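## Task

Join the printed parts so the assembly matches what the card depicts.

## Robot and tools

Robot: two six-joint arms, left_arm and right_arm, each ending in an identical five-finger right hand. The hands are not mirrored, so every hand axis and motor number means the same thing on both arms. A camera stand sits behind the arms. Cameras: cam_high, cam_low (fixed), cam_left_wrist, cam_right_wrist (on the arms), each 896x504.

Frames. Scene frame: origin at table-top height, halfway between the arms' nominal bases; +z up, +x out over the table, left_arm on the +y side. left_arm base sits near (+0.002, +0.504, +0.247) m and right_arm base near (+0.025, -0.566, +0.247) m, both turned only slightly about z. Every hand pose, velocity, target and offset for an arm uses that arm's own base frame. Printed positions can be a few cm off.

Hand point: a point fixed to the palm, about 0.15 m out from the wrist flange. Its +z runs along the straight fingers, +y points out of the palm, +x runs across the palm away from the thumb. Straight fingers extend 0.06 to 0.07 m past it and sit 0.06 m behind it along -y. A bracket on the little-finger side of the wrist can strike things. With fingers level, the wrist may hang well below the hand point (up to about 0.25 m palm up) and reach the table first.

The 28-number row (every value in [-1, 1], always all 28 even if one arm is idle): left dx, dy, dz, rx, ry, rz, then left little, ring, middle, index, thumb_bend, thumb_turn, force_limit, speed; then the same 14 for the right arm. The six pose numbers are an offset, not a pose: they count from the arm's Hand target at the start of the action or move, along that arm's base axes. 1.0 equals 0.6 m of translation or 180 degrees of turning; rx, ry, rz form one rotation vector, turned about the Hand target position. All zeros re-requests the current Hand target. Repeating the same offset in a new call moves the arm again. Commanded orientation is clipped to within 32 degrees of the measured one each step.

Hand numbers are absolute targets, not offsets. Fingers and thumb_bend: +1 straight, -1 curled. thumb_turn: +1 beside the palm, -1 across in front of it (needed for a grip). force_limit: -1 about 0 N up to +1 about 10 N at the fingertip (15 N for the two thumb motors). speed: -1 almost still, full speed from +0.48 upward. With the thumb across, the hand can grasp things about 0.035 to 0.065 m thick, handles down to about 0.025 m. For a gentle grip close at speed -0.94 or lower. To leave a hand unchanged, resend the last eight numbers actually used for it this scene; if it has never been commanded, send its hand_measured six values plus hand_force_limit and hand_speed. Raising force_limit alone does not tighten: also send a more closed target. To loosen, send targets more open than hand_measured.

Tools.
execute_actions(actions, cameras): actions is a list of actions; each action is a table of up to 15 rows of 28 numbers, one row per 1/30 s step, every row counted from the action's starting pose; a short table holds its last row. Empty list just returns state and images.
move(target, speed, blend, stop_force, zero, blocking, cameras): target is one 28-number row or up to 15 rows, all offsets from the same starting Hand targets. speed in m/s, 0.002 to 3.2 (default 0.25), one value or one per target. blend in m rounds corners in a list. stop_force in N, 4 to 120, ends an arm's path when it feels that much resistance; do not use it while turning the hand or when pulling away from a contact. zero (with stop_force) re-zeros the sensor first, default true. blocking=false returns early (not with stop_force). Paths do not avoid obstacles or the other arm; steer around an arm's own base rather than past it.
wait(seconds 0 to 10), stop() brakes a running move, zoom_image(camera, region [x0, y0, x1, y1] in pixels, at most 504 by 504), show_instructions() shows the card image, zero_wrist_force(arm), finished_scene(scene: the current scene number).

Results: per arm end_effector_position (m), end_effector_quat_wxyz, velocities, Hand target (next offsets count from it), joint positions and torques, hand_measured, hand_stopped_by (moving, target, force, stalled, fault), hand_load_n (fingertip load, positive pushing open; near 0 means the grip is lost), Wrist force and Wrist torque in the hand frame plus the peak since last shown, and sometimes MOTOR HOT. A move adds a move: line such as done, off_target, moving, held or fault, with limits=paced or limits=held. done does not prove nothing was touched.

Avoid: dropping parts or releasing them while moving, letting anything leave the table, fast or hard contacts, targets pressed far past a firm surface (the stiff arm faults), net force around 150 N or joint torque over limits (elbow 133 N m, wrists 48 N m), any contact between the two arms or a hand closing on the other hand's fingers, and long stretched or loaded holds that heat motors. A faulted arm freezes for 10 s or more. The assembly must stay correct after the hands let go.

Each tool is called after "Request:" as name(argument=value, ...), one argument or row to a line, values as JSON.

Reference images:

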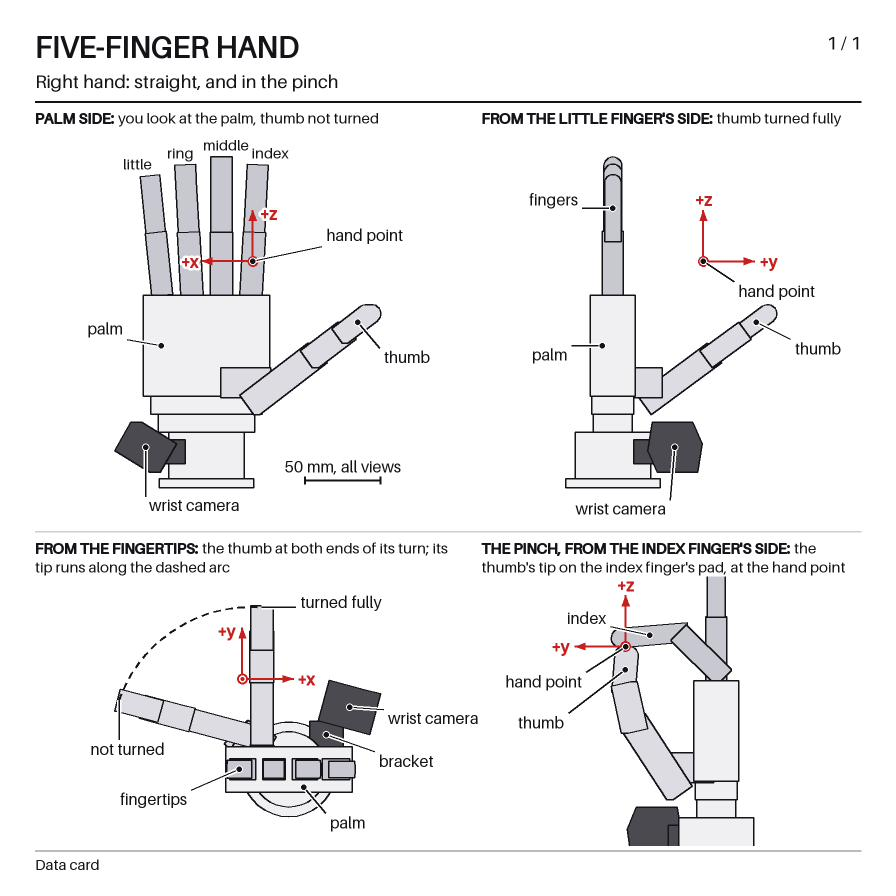

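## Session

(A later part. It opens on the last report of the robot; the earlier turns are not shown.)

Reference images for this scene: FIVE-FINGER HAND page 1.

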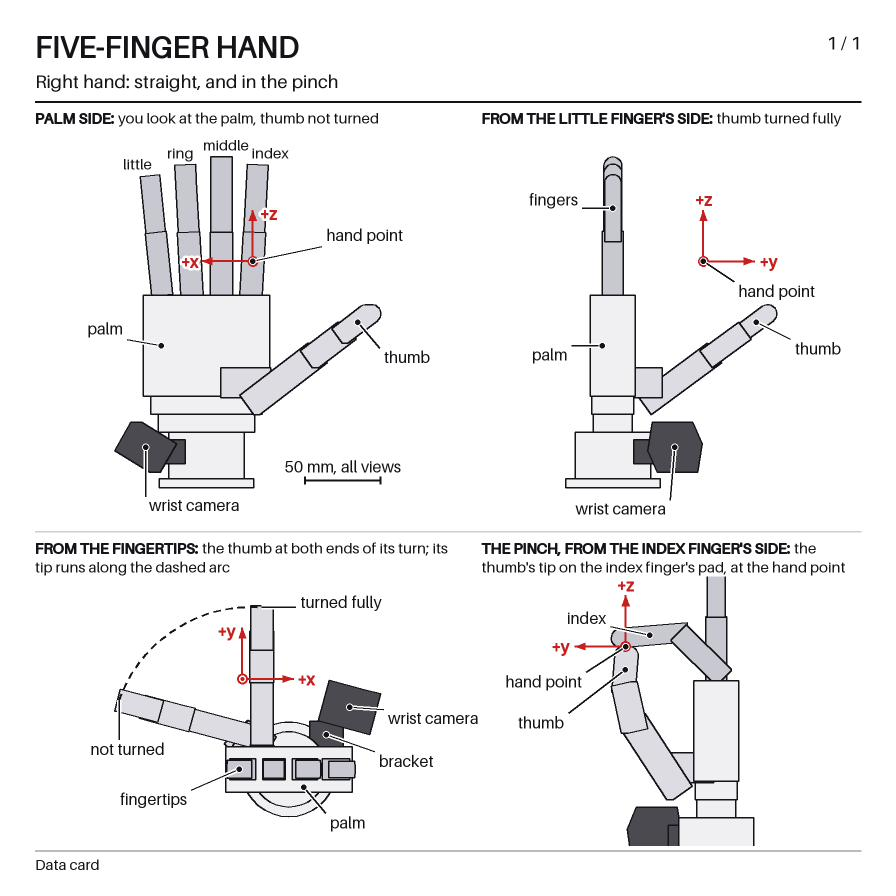

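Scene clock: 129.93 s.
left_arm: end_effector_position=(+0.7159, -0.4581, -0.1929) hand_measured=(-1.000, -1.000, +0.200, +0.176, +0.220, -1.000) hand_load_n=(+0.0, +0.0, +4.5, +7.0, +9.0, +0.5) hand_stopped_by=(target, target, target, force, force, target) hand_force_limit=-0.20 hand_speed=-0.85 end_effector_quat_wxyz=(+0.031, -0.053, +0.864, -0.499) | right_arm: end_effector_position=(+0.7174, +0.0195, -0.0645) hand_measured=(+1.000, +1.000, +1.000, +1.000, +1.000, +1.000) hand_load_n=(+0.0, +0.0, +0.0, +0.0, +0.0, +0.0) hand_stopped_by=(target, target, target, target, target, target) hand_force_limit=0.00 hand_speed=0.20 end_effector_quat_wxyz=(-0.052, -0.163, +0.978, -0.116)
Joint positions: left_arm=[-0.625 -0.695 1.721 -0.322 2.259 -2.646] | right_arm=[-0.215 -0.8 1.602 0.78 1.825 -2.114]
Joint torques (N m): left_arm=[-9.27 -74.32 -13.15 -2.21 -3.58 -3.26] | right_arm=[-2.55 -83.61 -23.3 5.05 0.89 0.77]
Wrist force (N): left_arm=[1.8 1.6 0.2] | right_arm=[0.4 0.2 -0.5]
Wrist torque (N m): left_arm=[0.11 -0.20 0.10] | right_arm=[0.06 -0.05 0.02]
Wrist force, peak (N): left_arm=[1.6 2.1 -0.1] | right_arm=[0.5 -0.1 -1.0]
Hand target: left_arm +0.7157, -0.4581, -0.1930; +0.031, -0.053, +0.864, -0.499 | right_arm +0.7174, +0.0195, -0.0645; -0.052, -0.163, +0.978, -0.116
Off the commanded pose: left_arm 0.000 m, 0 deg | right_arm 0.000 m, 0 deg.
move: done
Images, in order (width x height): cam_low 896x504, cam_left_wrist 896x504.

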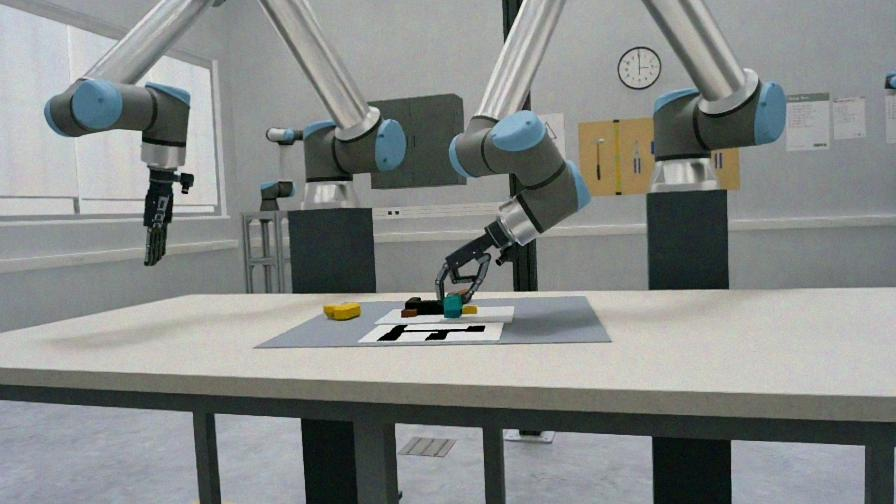

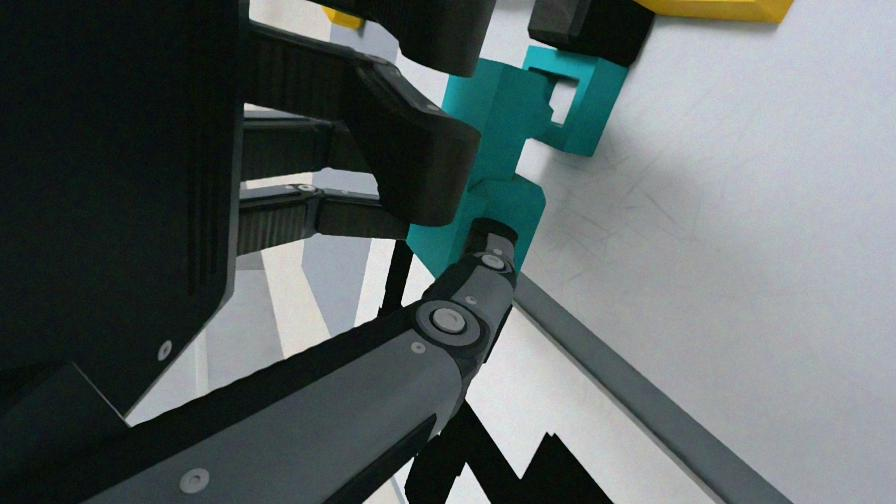

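Request:
move(
  target=[0,-0.0075,-0.012,0,0,0,-1,-1,0.2,0.1,-0.15,-1,-0.2,-0.85, 0,0,0,0,0,0,1,1,1,1,1,1,0,0.2],
  speed=0.03,
  cameras=["cam_left_wrist","cam_low"],
)

Request:
zoom_image(
  camera="cam_low",
  region=[410, 260, 490, 340],
)

Request:
zoom_image(
  camera="cam_left_wrist",
  region=[460, 30, 620, 190],
)

Scene clock: 131.63 s.
left_arm: end_effector_position=(+0.7157, -0.4624, -0.1999) hand_measured=(-1.000, -1.000, +0.200, +0.176, +0.220, -1.000) hand_load_n=(+0.0, +0.0, +4.5, +7.0, +9.5, +0.0) hand_stopped_by=(target, target, target, force, force, target) hand_force_limit=-0.20 hand_speed=-0.85 end_effector_quat_wxyz=(+0.031, -0.053, +0.864, -0.499) | right_arm: end_effector_position=(+0.7174, +0.0195, -0.0645) hand_measured=(+1.000, +1.000, +1.000, +1.000, +1.000, +1.000) hand_load_n=(+0.0, +0.0, +0.0, +0.0, -0.5, +0.0) hand_stopped_by=(target, target, target, target, target, target) hand_force_limit=0.00 hand_speed=0.20 end_effector_quat_wxyz=(-0.052, -0.163, +0.978, -0.116)
Joint positions: left_arm=[-0.63 -0.684 1.716 -0.331 2.255 -2.65] | right_arm=[-0.215 -0.8 1.602 0.78 1.825 -2.114]
Joint torques (N m): left_arm=[-9.99 -75.07 -25.21 -2.04 -3.32 -3.11] | right_arm=[-8.6 -83.61 -21.97 5.09 0.77 0.37]
Wrist force (N): left_arm=[1.9 1.9 0.3] | right_arm=[0.3 0.4 -0.5]
Wrist torque (N m): left_arm=[0.15 -0.22 0.12] | right_arm=[0.09 -0.03 0.02]
Wrist force, peak (N): left_arm=[1.9 1.9 0.3] | right_arm=[0.6 0.1 -1.1]
Hand target: left_arm +0.7157, -0.4626, -0.2002; +0.031, -0.053, +0.864, -0.499 | right_arm +0.7174, +0.0195, -0.0645; -0.052, -0.163, +0.978, -0.116
Off the commanded pose: left_arm 0.000 m, 0 deg | right_arm 0.000 m, 0 deg.
move: done
Images, in order (width x height): cam_low 896x504, cam_left_wrist 896x504.

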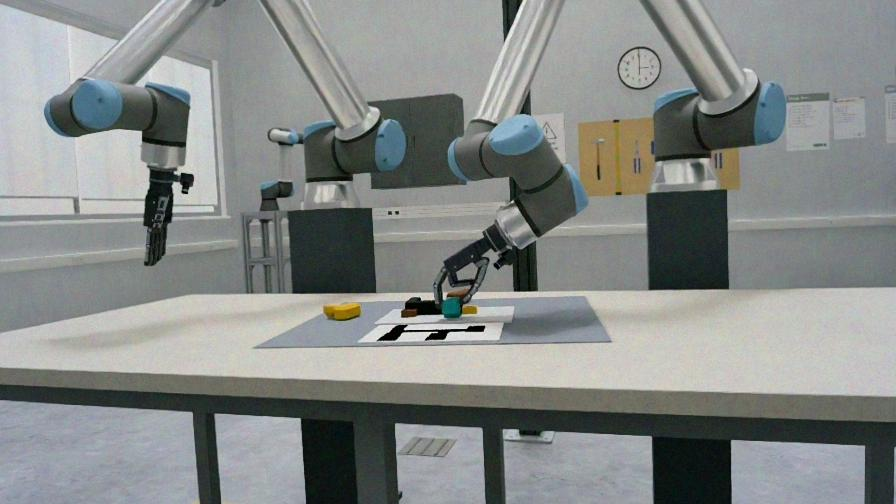

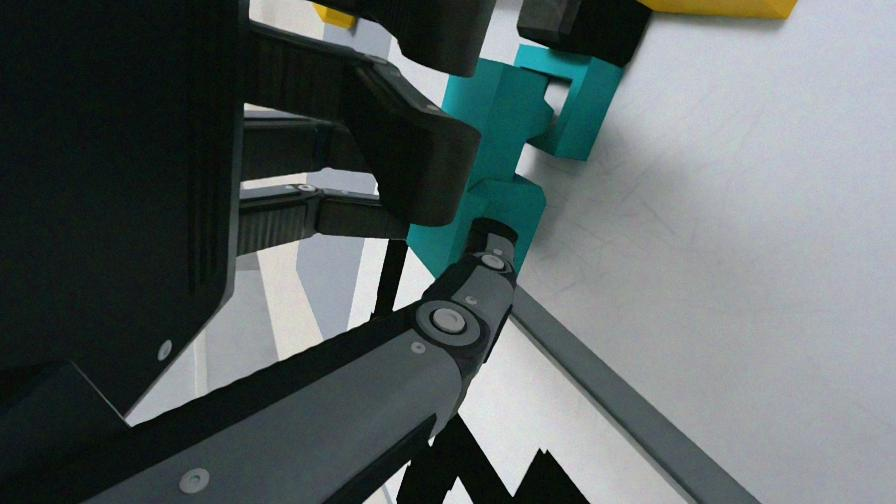

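Scaled by 6.300.

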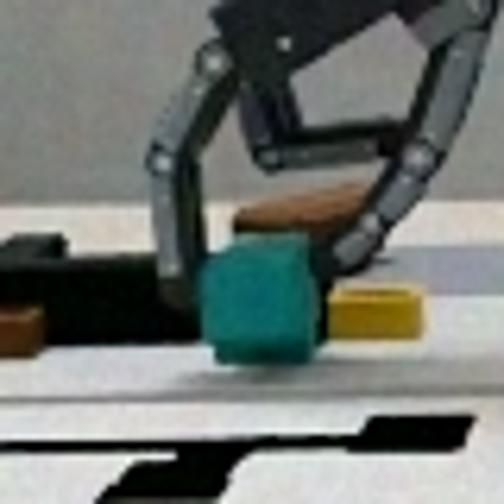

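Scaled by 3.150.

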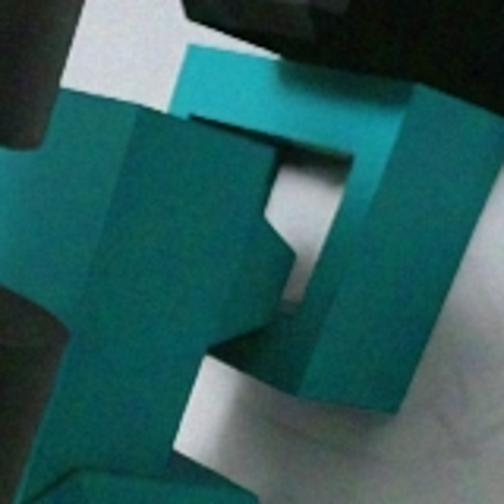

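Request:
move(
  target=[-0.002,-0.0033,0,0,0,0,-1,-1,0.2,0.1,-0.15,-1,-0.2,-0.85,0,0,0,0,0,0,1,1,1,1,1,1,0,0.2],
  speed=0.03,
  cameras=["cam_left_wrist","cam_low"],
)

Request:
zoom_image(
  camera="cam_left_wrist",
  region=[460, 30, 620, 190],
)

Request:
zoom_image(
  camera="cam_low",
  region=[410, 260, 490, 340],
)

Scene clock: 133.30 s.
left_arm: end_effector_position=(+0.7146, -0.4644, -0.2002) hand_measured=(-1.000, -1.000, +0.200, +0.176, +0.220, -1.000) hand_load_n=(+0.0, +0.0, +4.5, +7.5, +9.0, +0.0) hand_stopped_by=(target, target, target, force, force, target) hand_force_limit=-0.20 hand_speed=-0.85 end_effector_quat_wxyz=(+0.031, -0.053, +0.864, -0.499) | right_arm: end_effector_position=(+0.7174, +0.0195, -0.0645) hand_measured=(+1.000, +1.000, +1.000, +1.000, +1.000, +1.000) hand_load_n=(+0.0, +0.0, +0.0, +0.0, +0.0, +0.0) hand_stopped_by=(target, target, target, target, target, target) hand_force_limit=0.00 hand_speed=0.20 end_effector_quat_wxyz=(-0.052, -0.163, +0.978, -0.116)
Joint positions: left_arm=[-0.634 -0.684 1.717 -0.333 2.253 -2.653] | right_arm=[-0.215 -0.8 1.602 0.78 1.825 -2.114]
Joint torques (N m): left_arm=[-9.2 -104.32 -12.13 -2.1 -3.6 -2.8] | right_arm=[-3.73 -80.12 -21.07 4.68 0.76 -0.2]
Wrist force (N): left_arm=[1.3 1.8 0.2] | right_arm=[0.3 0.0 -0.4]
Wrist torque (N m): left_arm=[0.13 -0.13 0.08] | right_arm=[0.04 -0.04 0.02]
Wrist force, peak (N): left_arm=[1.8 1.7 -0.2] | right_arm=[0.4 0.3 -1.0]
Hand target: left_arm +0.7145, -0.4645, -0.2002; +0.031, -0.053, +0.864, -0.499 | right_arm +0.7174, +0.0195, -0.0645; -0.052, -0.163, +0.978, -0.116
Off the commanded pose: left_arm 0.000 m, 0 deg | right_arm 0.000 m, 0 deg.
move: done
Images, in order (width x height): cam_low 896x504, cam_left_wrist 896x504.

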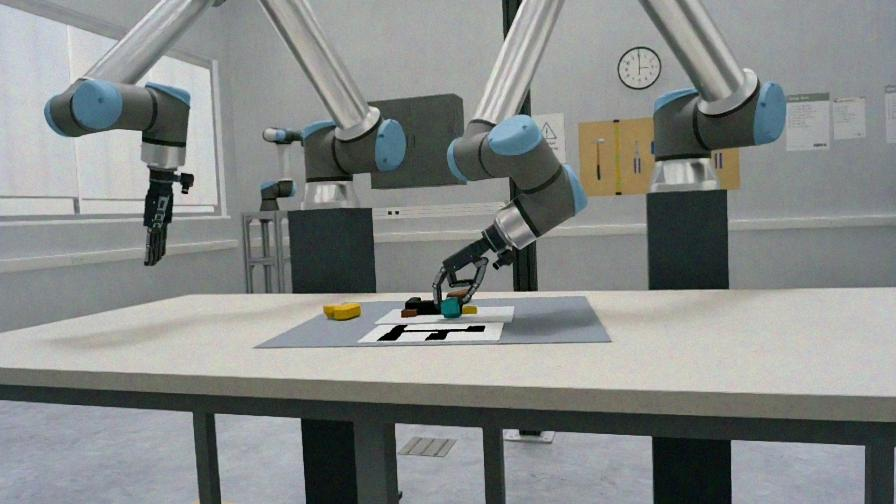

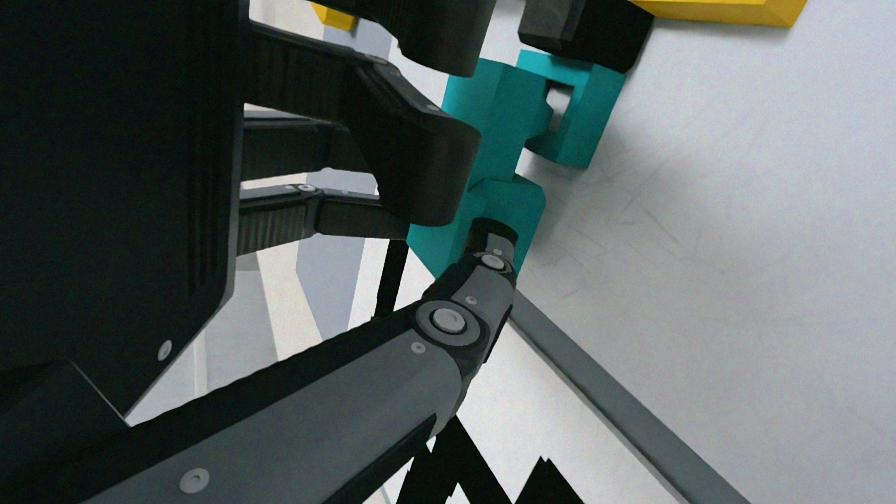

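Scaled by 3.150.

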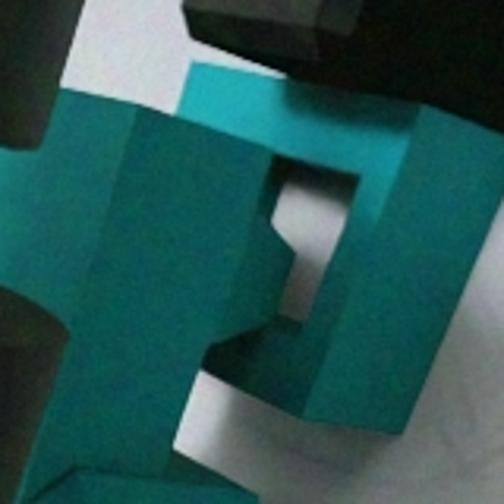

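Scaled by 6.300.

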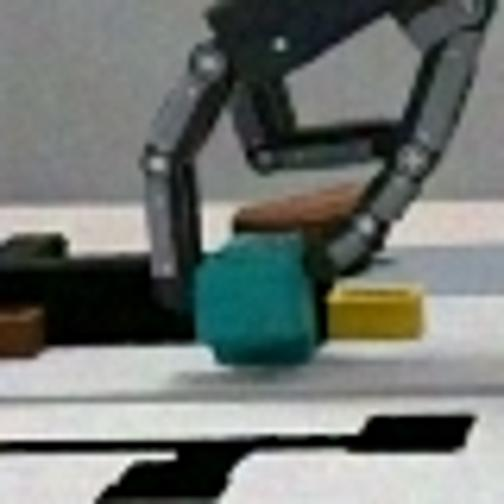

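Request:
move(
  target=[
    [-0.0015,-0.0015,0,0,0,0,-1,-1,0.2,0.1,-0.15,-1,-0.2,-0.85,0,0,0,0,0,0,1,1,1,1,1,1,0,0.2],
    [-0.0015,-0.0015,-0.0067,0,0,0,-1,-1,0.2,0.1,-0.15,-1,-0.2,-0.85,0,0,0,0,0,0,1,1,1,1,1,1,0,0.2],
  ],
  speed=0.02,
  stop_force=4,
  cameras=["cam_left_wrist","cam_low"],
)

Request:
zoom_image(
  camera="cam_left_wrist",
  region=[460, 30, 620, 190],
)

Request:
zoom_image(
  camera="cam_low",
  region=[410, 260, 490, 340],
)

Scene clock: 135.07 s.
left_arm: end_effector_position=(+0.7136, -0.4654, -0.2042) hand_measured=(-1.000, -1.000, +0.200, +0.176, +0.220, -1.000) hand_load_n=(+0.0, +0.0, +4.5, +7.0, +9.5, +0.5) hand_stopped_by=(target, target, target, force, force, target) hand_force_limit=-0.20 hand_speed=-0.85 end_effector_quat_wxyz=(+0.031, -0.053, +0.864, -0.499) | right_arm: end_effector_position=(+0.7174, +0.0195, -0.0645) hand_measured=(+1.000, +1.000, +1.000, +1.000, +1.000, +1.000) hand_load_n=(+0.0, +0.0, +0.0, +0.0, +0.0, +0.0) hand_stopped_by=(target, target, target, target, target, target) hand_force_limit=0.00 hand_speed=0.20 end_effector_quat_wxyz=(-0.052, -0.163, +0.978, -0.116)
Joint positions: left_arm=[-0.636 -0.679 1.718 -0.34 2.251 -2.655] | right_arm=[-0.215 -0.8 1.602 0.78 1.825 -2.114]
Joint torques (N m): left_arm=[-9.94 -74.65 -24.86 -2.24 -3.67 -2.91] | right_arm=[-3.11 -88.31 -21.56 5.34 1.07 0.72]
Wrist force (N): left_arm=[1.8 1.8 0.1] | right_arm=[0.5 -0.1 -0.8]
Wrist torque (N m): left_arm=[0.14 -0.20 0.12] | right_arm=[0.03 -0.04 0.02]
Wrist force, peak (N): left_arm=[2.0 1.8 -0.1] | right_arm=[0.7 0.4 -0.7]
Hand target: left_arm +0.7136, -0.4654, -0.2042; +0.031, -0.053, +0.864, -0.499 | right_arm +0.7174, +0.0195, -0.0645; -0.052, -0.163, +0.978, -0.116
Off the commanded pose: left_arm 0.000 m, 0 deg | right_arm 0.000 m, 0 deg.
move: done
Images, in order (width x height): cam_low 896x504, cam_left_wrist 896x504.

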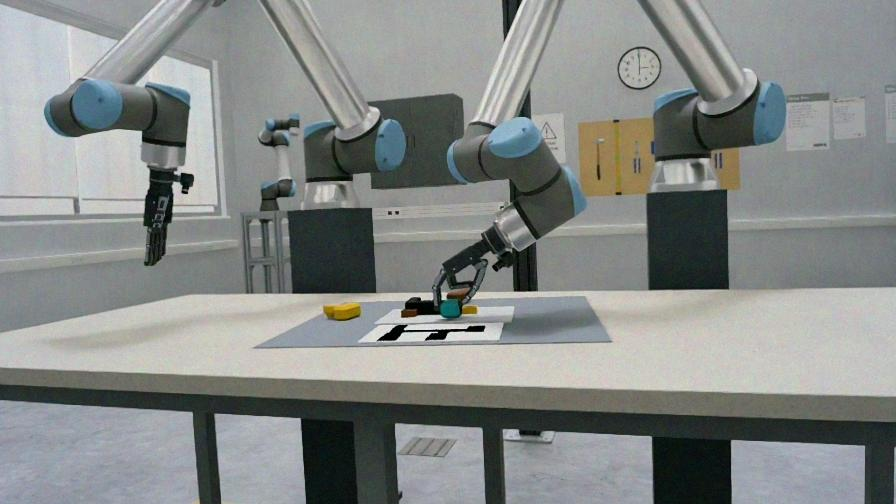

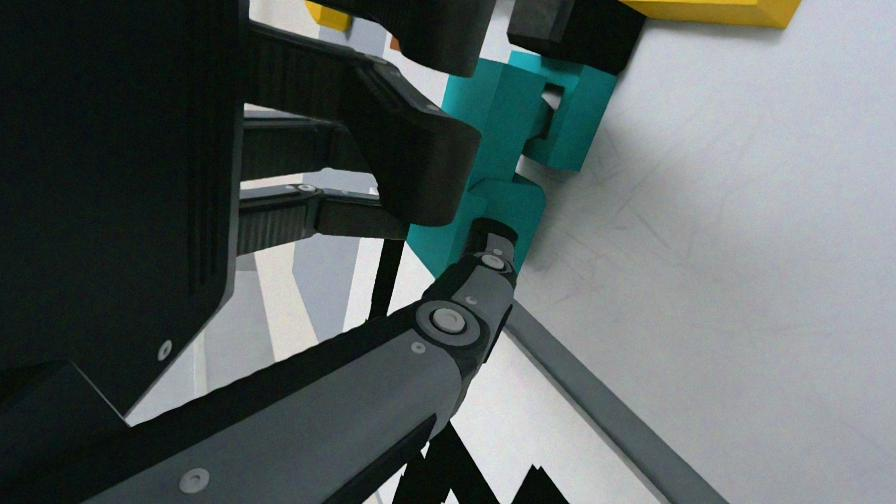

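Scaled by 3.150.

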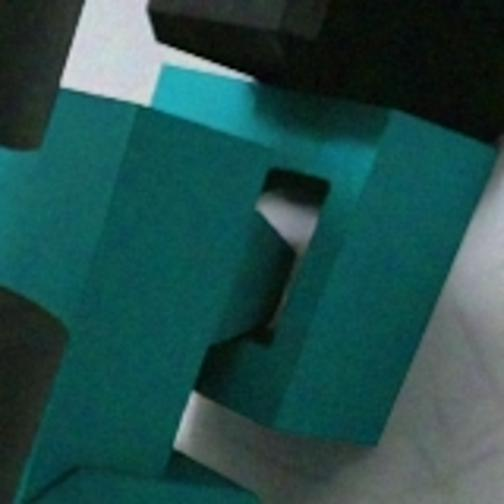

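Scaled by 6.300.

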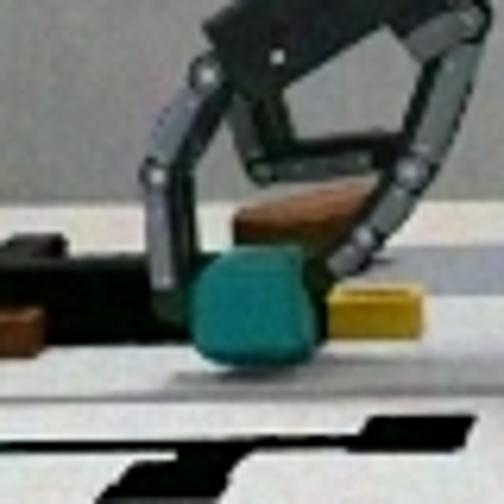

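Request:
zoom_image(
  camera="cam_left_wrist",
  region=[510, 70, 590, 150],
)

Scaled by 6.300.

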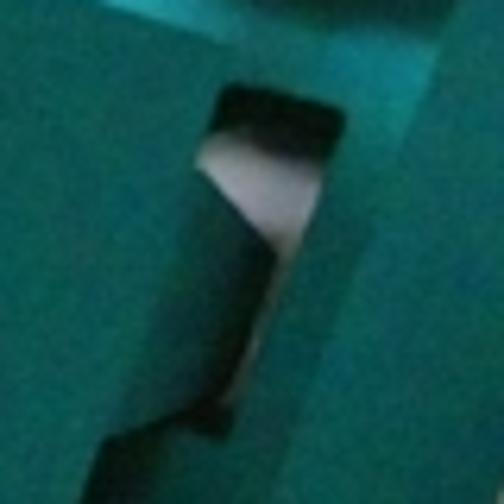

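Request:
move(
  target=[
    [-0.001,-0.0012,0,0,0,0,-1,-1,0.2,0.1,-0.15,-1,-0.2,-0.85,0,0,0,0,0,0,1,1,1,1,1,1,0,0.2],
    [-0.001,-0.0012,-0.018,0,0,0,-1,-1,0.2,0.1,-0.15,-1,-0.2,-0.85,0,0,0,0,0,0,1,1,1,1,1,1,0,0.2],
  ],
  speed=0.015,
  stop_force=4,
  cameras=["cam_left_wrist","cam_low"],
)

Request:
zoom_image(
  camera="cam_left_wrist",
  region=[460, 30, 620, 190],
)

Request:
zoom_image(
  camera="cam_low",
  region=[410, 260, 490, 340],
)

Scene clock: 137.40 s.
left_arm: end_effector_position=(+0.7130, -0.4661, -0.2111) hand_measured=(-1.000, -1.000, +0.200, +0.176, +0.220, -1.000) hand_load_n=(+0.0, +0.0, +4.5, +8.0, +9.5, +0.0) hand_stopped_by=(target, target, target, force, force, target) hand_force_limit=-0.20 hand_speed=-0.85 end_effector_quat_wxyz=(+0.031, -0.053, +0.864, -0.499) | right_arm: end_effector_position=(+0.7174, +0.0195, -0.0645) hand_measured=(+1.000, +1.000, +1.000, +1.000, +1.000, +1.000) hand_load_n=(+0.0, +0.0, +0.0, +0.0, +0.0, +0.0) hand_stopped_by=(target, target, target, target, target, target) hand_force_limit=0.00 hand_speed=0.20 end_effector_quat_wxyz=(-0.052, -0.163, +0.978, -0.116)
Joint positions: left_arm=[-0.637 -0.67 1.716 -0.348 2.25 -2.656] | right_arm=[-0.215 -0.8 1.602 0.78 1.825 -2.114]
Joint torques (N m): left_arm=[-7.16 -104.76 -11.18 3.95 -2.68 -2.86] | right_arm=[-2.94 -86.42 -21.96 5.11 0.93 0.81]
Wrist force (N): left_arm=[1.7 1.7 0.2] | right_arm=[0.3 0.2 -0.4]
Wrist torque (N m): left_arm=[0.12 -0.18 0.10] | right_arm=[0.05 -0.04 0.02]
Wrist force, peak (N): left_arm=[3.2 -6.4 -7.8] | right_arm=[0.9 -0.1 -0.8]
Hand target: left_arm +0.7130, -0.4661, -0.2111; +0.031, -0.053, +0.864, -0.499 (not the last commanded pose) | right_arm +0.7174, +0.0195, -0.0645; -0.052, -0.163, +0.978, -0.116
Off the commanded pose: left_arm 0.004 m, 0 deg | right_arm 0.000 m, 0 deg.
move: contact (left_arm); path passed 1 of 2 targets
Images, in order (width x height): cam_low 896x504, cam_left_wrist 896x504.

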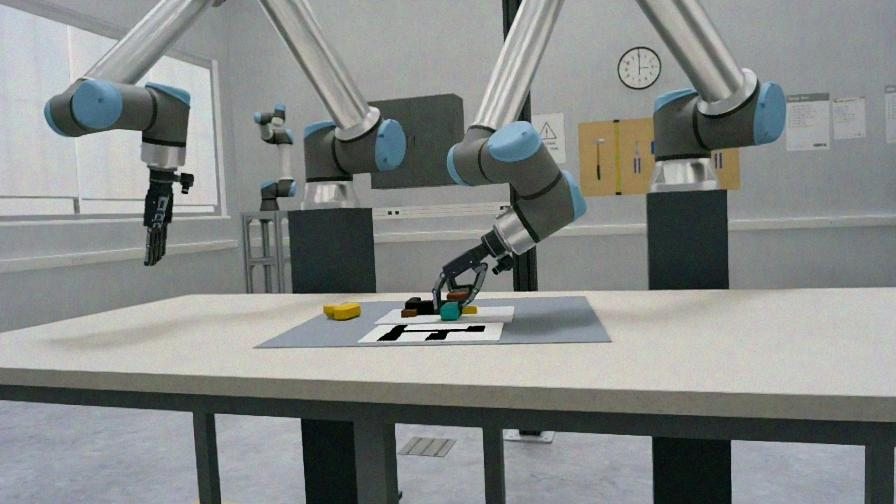

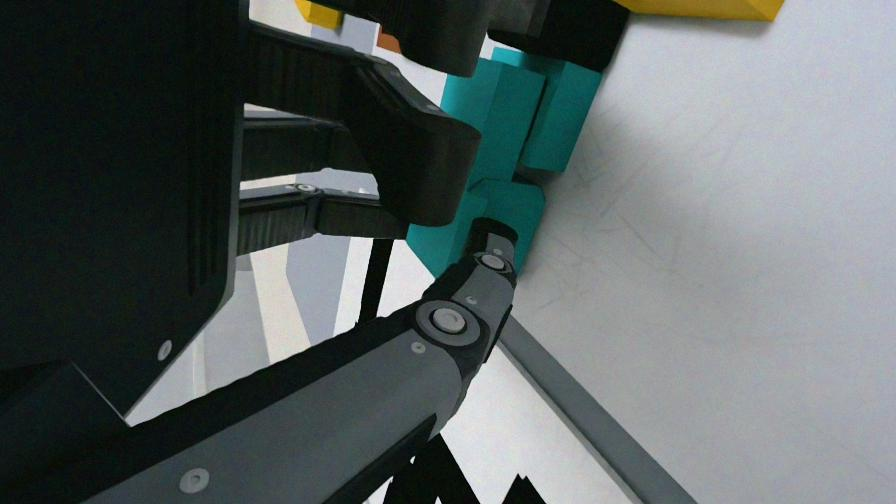

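Scaled by 3.150.

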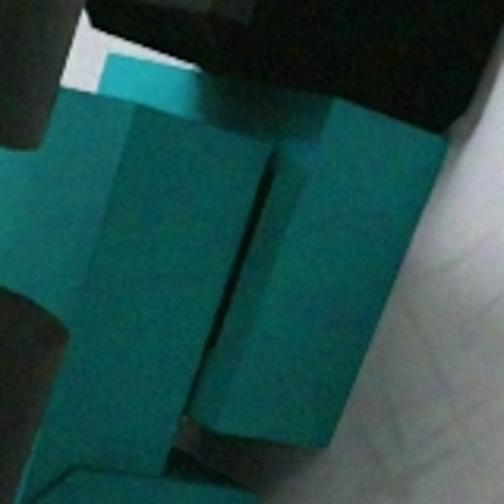

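Scaled by 6.300.

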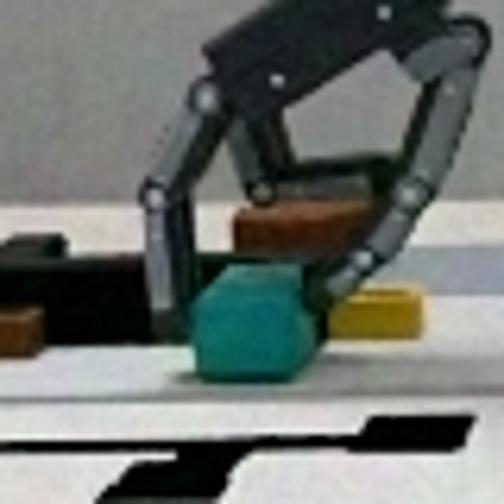

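Request:
move(
  target=[
    [0,0.0012,0.0012,0,0,0,-1,-1,0.2,0.1,-0.15,-1,-0.2,-0.85,0,0,0,0,0,0,1,1,1,1,1,1,0,0.2],
    [0,0.0012,-0.007,0,0,0,-1,-1,0.2,0.1,-0.15,-1,-0.2,-0.85,0,0,0,0,0,0,1,1,1,1,1,1,0,0.2],
  ],
  speed=0.012,
  stop_force=5,
  cameras=["cam_left_wrist","cam_low"],
)

Request:
zoom_image(
  camera="cam_left_wrist",
  region=[460, 30, 620, 190],
)

Request:
zoom_image(
  camera="cam_low",
  region=[410, 260, 490, 340],
)

Scene clock: 139.07 s.
left_arm: end_effector_position=(+0.7129, -0.4655, -0.2116) hand_measured=(-1.000, -1.000, +0.200, +0.176, +0.220, -1.000) hand_load_n=(+0.0, +0.0, +4.5, +7.5, +9.5, +0.0) hand_stopped_by=(target, target, target, force, force, target) hand_force_limit=-0.20 hand_speed=-0.85 end_effector_quat_wxyz=(+0.031, -0.053, +0.864, -0.499) | right_arm: end_effector_position=(+0.7174, +0.0195, -0.0645) hand_measured=(+1.000, +1.000, +1.000, +1.000, +1.000, +1.000) hand_load_n=(+0.0, +0.0, +0.0, +0.0, +0.0, +0.0) hand_stopped_by=(target, target, target, target, target, target) hand_force_limit=0.00 hand_speed=0.20 end_effector_quat_wxyz=(-0.052, -0.163, +0.978, -0.116)
Joint positions: left_arm=[-0.636 -0.669 1.717 -0.349 2.251 -2.655] | right_arm=[-0.215 -0.8 1.602 0.78 1.825 -2.114]
Joint torques (N m): left_arm=[-6.3 -105.28 -11.17 3.81 -3.53 -2.36] | right_arm=[-2.26 -82.78 -21.83 5.16 0.72 0.43]
Wrist force (N): left_arm=[1.4 1.6 -0.2] | right_arm=[0.2 0.3 -0.4]
Wrist torque (N m): left_arm=[0.12 -0.13 0.04] | right_arm=[0.08 -0.02 0.02]
Wrist force, peak (N): left_arm=[2.0 -6.7 -8.7] | right_arm=[0.5 -0.2 -1.1]
Hand target: left_arm +0.7129, -0.4655, -0.2116; +0.031, -0.053, +0.864, -0.499 (not the last commanded pose) | right_arm +0.7174, +0.0195, -0.0645; -0.052, -0.163, +0.978, -0.116
Off the commanded pose: left_arm 0.004 m, 0 deg | right_arm 0.000 m, 0 deg.
move: contact (left_arm); path passed 1 of 2 targets
Images, in order (width x height): cam_low 896x504, cam_left_wrist 896x504.

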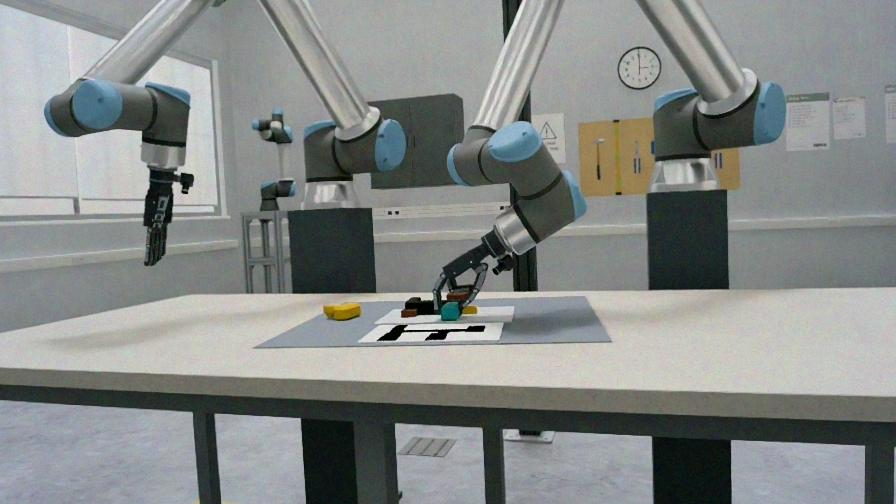

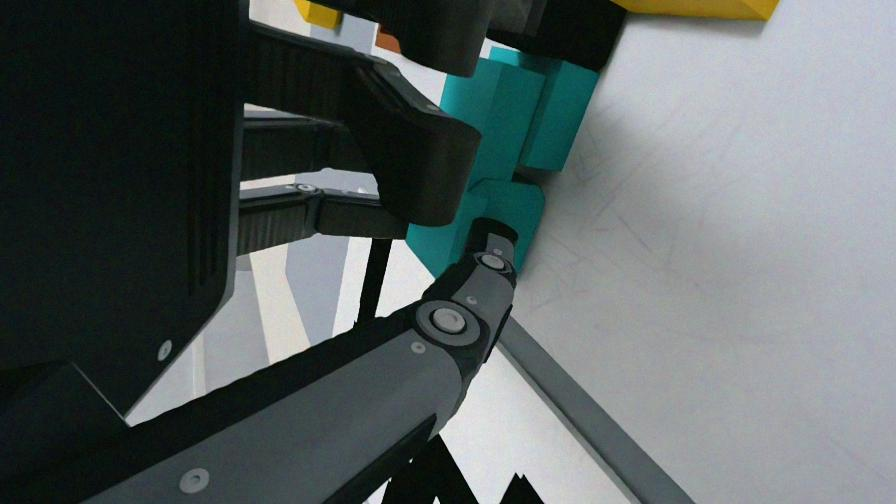

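Scaled by 3.150.

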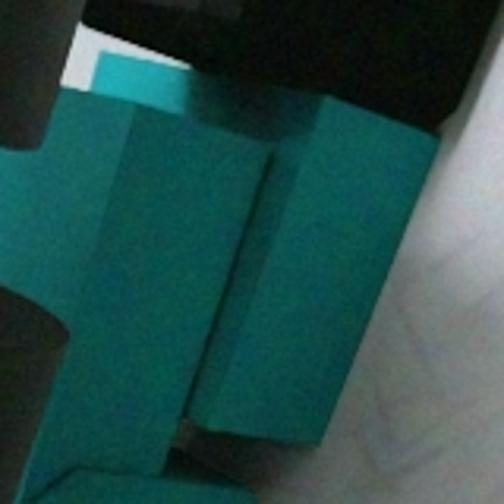

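Scaled by 6.300.

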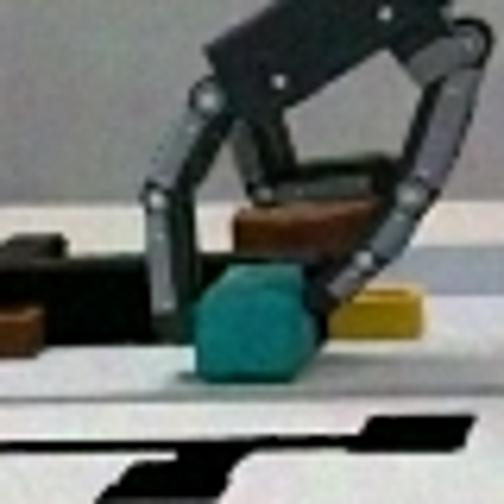

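Request:
move(
  target=[0,0,-0.007,0,0,0,-1,-1,0.2,0.1,-0.15,-1,-0.2,-0.85,0,0,0,0,0,0,1,1,1,1,1,1,0,0.2],
  speed=0.01,
  stop_force=12,
  cameras=[],
)

Request:
move(
  target=[0,0,0,0,0,0,-1,-1,0.15,0.15,0.8,-1,-0.2,-0.5,0,0,0,0,0,0,1,1,1,1,1,1,0,0.2],
  cameras=["cam_left_wrist","cam_low"],
)

Request:
zoom_image(
  camera="cam_left_wrist",
  region=[460, 30, 620, 190],
)

Request:
zoom_image(
  camera="cam_low",
  region=[410, 260, 490, 340],
)

Scene clock: 140.53 s.
left_arm: end_effector_position=(+0.7128, -0.4655, -0.2120) hand_measured=(-1.000, -1.000, +0.200, +0.176, +0.220, -1.000) hand_load_n=(+0.5, +0.0, +4.5, +7.5, +9.5, +0.0) hand_stopped_by=(target, target, target, force, force, target) hand_force_limit=-0.20 hand_speed=-0.85 end_effector_quat_wxyz=(+0.031, -0.053, +0.864, -0.499) | right_arm: end_effector_position=(+0.7174, +0.0195, -0.0645) hand_measured=(+1.000, +1.000, +1.000, +1.000, +1.000, +1.000) hand_load_n=(+0.0, +0.0, +0.0, +0.0, +0.0, +0.0) hand_stopped_by=(target, target, target, target, target, target) hand_force_limit=0.00 hand_speed=0.20 end_effector_quat_wxyz=(-0.052, -0.163, +0.978, -0.116)
Joint positions: left_arm=[-0.636 -0.669 1.717 -0.349 2.251 -2.655] | right_arm=[-0.215 -0.8 1.602 0.78 1.825 -2.114]
Joint torques (N m): left_arm=[-6.33 -102.77 -9.59 3.96 -3.62 -2.26] | right_arm=[-4.03 -82.95 -21.8 5.25 1.16 0.43]
Wrist force (N): left_arm=[0.9 -0.1 -1.5] | right_arm=[0.2 0.4 -0.3]
Wrist torque (N m): left_arm=[0.17 -0.13 0.02] | right_arm=[0.07 -0.02 0.02]
Wrist force, peak (N): left_arm=[1.4 -7.4 -9.8] | right_arm=[0.6 0.1 -1.1]
Hand target: left_arm +0.7128, -0.4655, -0.2120; +0.031, -0.053, +0.864, -0.499 (not the last commanded pose) | right_arm +0.7174, +0.0195, -0.0645; -0.052, -0.163, +0.978, -0.116
Off the commanded pose: left_arm 0.004 m, 0 deg | right_arm 0.000 m, 0 deg.
move: contact (left_arm)
No camera images: "cameras" was empty.

Scene clock: 141.63 s.
left_arm: end_effector_position=(+0.7128, -0.4655, -0.2119) hand_measured=(-1.000, -1.000, +0.200, +0.174, +0.800, -1.000) hand_load_n=(+0.0, +0.0, +0.0, +0.0, +0.0, +0.0) hand_stopped_by=(target, target, force, force, target, target) hand_force_limit=-0.20 hand_speed=-0.50 end_effector_quat_wxyz=(+0.031, -0.053, +0.864, -0.499) | right_arm: end_effector_position=(+0.7174, +0.0195, -0.0645) hand_measured=(+1.000, +1.000, +1.000, +1.000, +1.000, +1.000) hand_load_n=(+0.0, +0.0, +0.0, +0.0, +0.0, +0.0) hand_stopped_by=(target, target, target, target, target, target) hand_force_limit=0.00 hand_speed=0.20 end_effector_quat_wxyz=(-0.052, -0.163, +0.978, -0.116)
Joint positions: left_arm=[-0.636 -0.669 1.717 -0.349 2.251 -2.655] | right_arm=[-0.215 -0.8 1.602 0.78 1.825 -2.114]
Joint torques (N m): left_arm=[-5.57 -95.08 -15.27 3.36 -3.35 -2.28] | right_arm=[-2.73 -81.83 -21.74 5.07 1.26 0.35]
Wrist force (N): left_arm=[1.5 1.4 0.0] | right_arm=[0.6 -0.3 -0.2]
Wrist torque (N m): left_arm=[0.10 -0.15 0.04] | right_arm=[-0.04 -0.10 0.02]
Wrist force, peak (N): left_arm=[1.6 -1.7 -2.1] | right_arm=[0.2 0.0 -1.2]
Hand target: left_arm +0.7128, -0.4655, -0.2120; +0.031, -0.053, +0.864, -0.499 | right_arm +0.7174, +0.0195, -0.0645; -0.052, -0.163, +0.978, -0.116
Off the commanded pose: left_arm 0.000 m, 0 deg | right_arm 0.000 m, 0 deg.
move: done
Images, in order (width x height): cam_low 896x504, cam_left_wrist 896x504.

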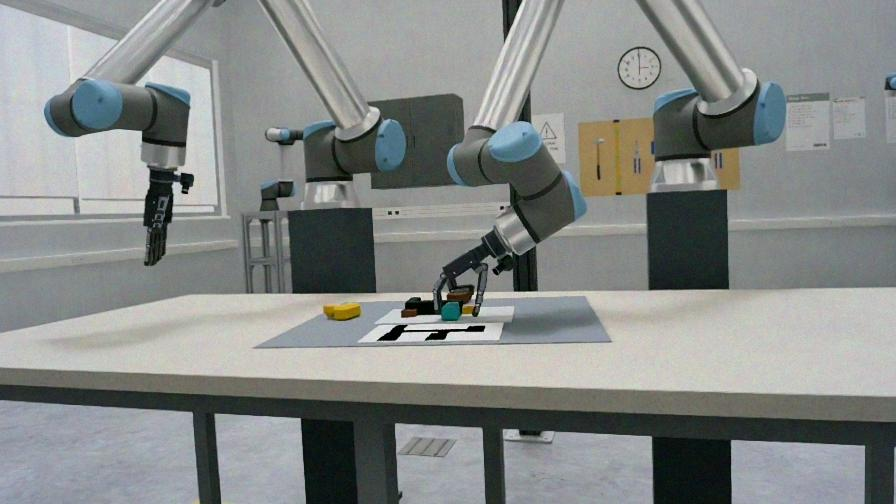

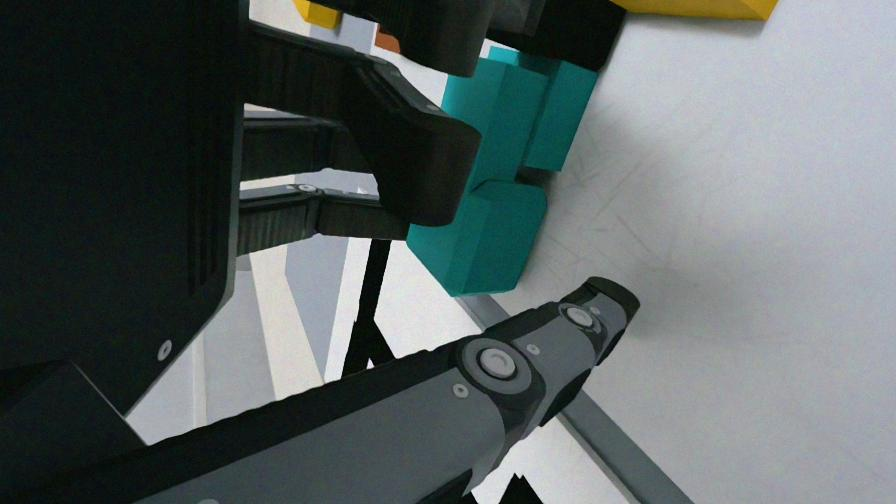

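Scaled by 3.150.

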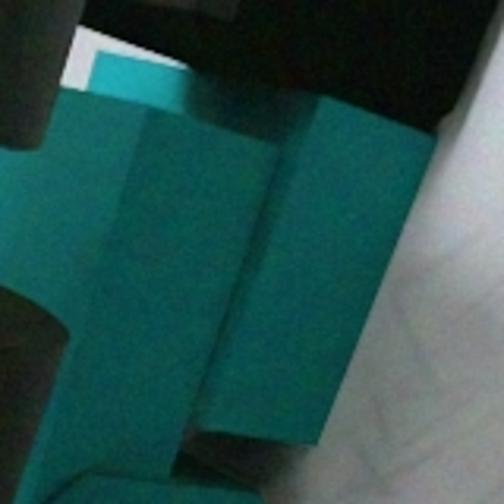

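Scaled by 6.300.

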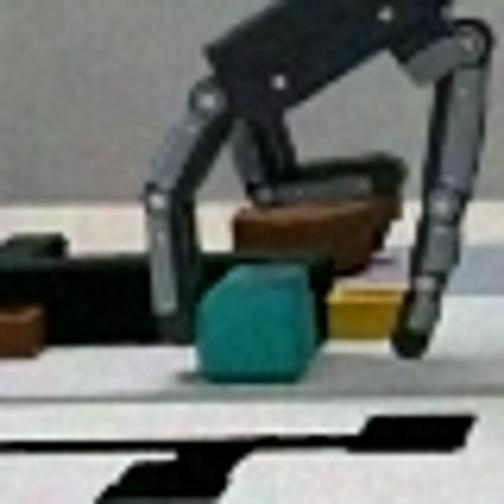

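Request:
move(
  target=[
    [0,-0.005,0,0,0,0,-1,-1,0.2,0.2,1,-1,-0.2,-0.3,0,0,0,0,0,0,1,1,1,1,1,1,0,0.2],
    [0,-0.005,0.18,0,0,0,-1,-1,0.2,0.2,1,-1,-0.2,-0.3,0,0,0,0,0,0,1,1,1,1,1,1,0,0.2],
    [-0.3,0.3,0.3,0,0,0,-1,-1,0.2,0.2,1,-1,-0.2,-0.3,0,0,0,0,0,0,1,1,1,1,1,1,0,0.2],
  ],
  blend=[0.001,0.03,0],
  speed=[0.03,0.1,0.3],
)

Request:
zoom_image(
  camera="cam_high",
  region=[360, 140, 700, 340],
)

Request:
zoom_image(
  camera="cam_low",
  region=[320, 260, 520, 350],
)

Scene clock: 144.70 s.
left_arm: end_effector_position=(+0.5330, -0.2857, -0.0321) hand_measured=(-1.000, -1.000, +0.200, +0.200, +1.000, -1.000) hand_load_n=(+0.0, +0.0, +0.0, +0.0, +0.0, +0.0) hand_stopped_by=(target, target, target, target, target, target) hand_force_limit=-0.20 hand_speed=-0.30 end_effector_quat_wxyz=(+0.031, -0.053, +0.864, -0.499) | right_arm: end_effector_position=(+0.7174, +0.0195, -0.0645) hand_measured=(+1.000, +1.000, +1.000, +1.000, +1.000, +1.000) hand_load_n=(+0.0, +0.0, +0.0, +0.0, +0.0, +0.0) hand_stopped_by=(target, target, target, target, target, target) hand_force_limit=0.00 hand_speed=0.20 end_effector_quat_wxyz=(-0.052, -0.163, +0.978, -0.116)
Joint positions: left_arm=[-0.552 -1.145 2.199 -0.307 2.314 -2.581] | right_arm=[-0.215 -0.8 1.602 0.78 1.825 -2.114]
Joint torques (N m): left_arm=[11.41 -72.21 -10.36 4.24 4.56 1.72] | right_arm=[-3.39 -84.07 -20.55 5.54 1.29 0.69]
Wrist force (N): left_arm=[1.5 0.8 0.1] | right_arm=[0.3 -0.1 -0.5]
Wrist torque (N m): left_arm=[0.05 -0.18 -0.03] | right_arm=[0.02 -0.04 0.01]
Wrist force, peak (N): left_arm=[2.6 1.2 -1.4] | right_arm=[0.9 0.2 -1.0]
Hand target: left_arm +0.5328, -0.2855, -0.0320; +0.031, -0.053, +0.864, -0.499 | right_arm +0.7174, +0.0195, -0.0645; -0.052, -0.163, +0.978, -0.116
Off the commanded pose: left_arm 0.000 m, 0 deg | right_arm 0.000 m, 0 deg.
move: done

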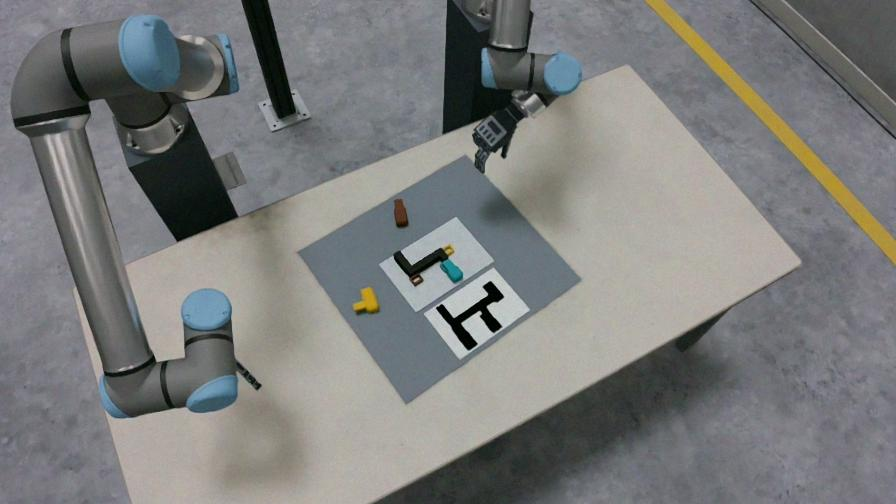

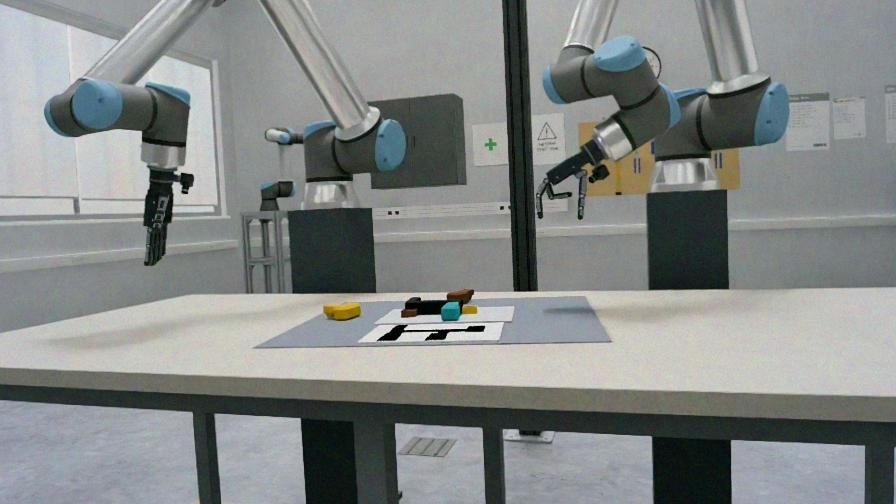

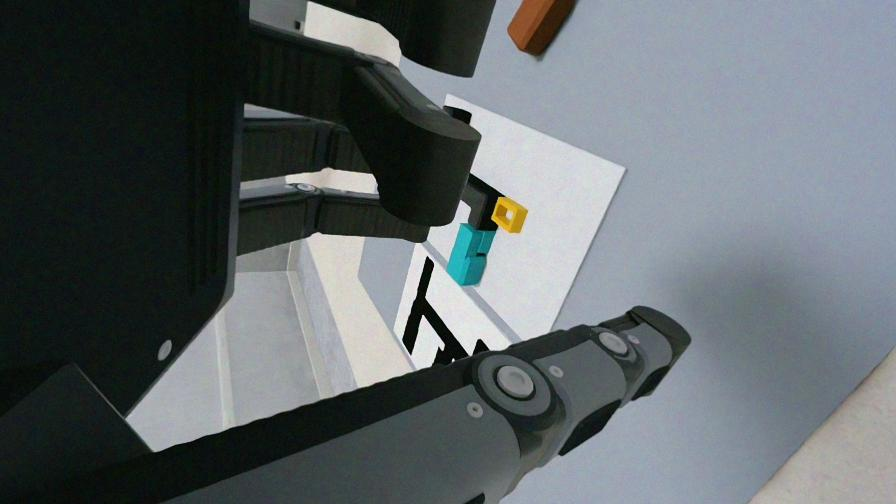

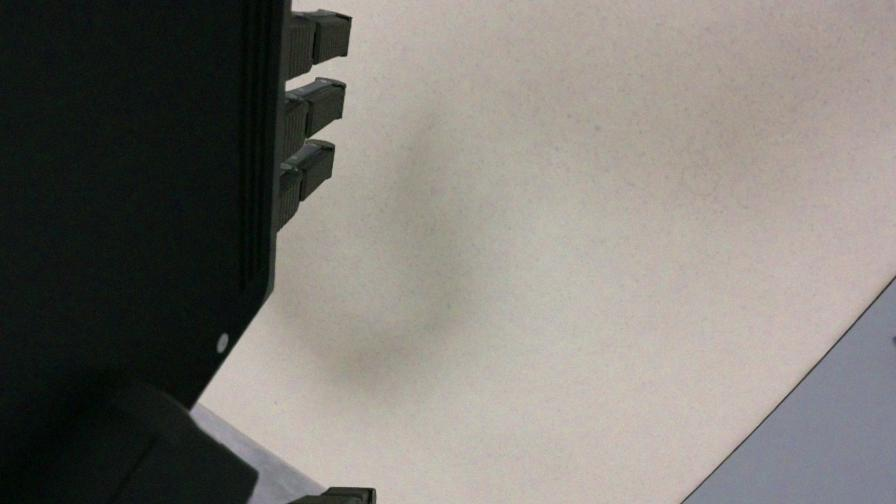

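Scaled by 1.482.

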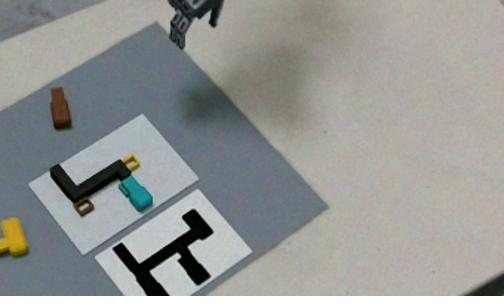

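Scaled by 2.520.

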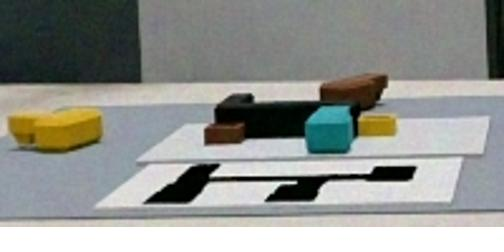

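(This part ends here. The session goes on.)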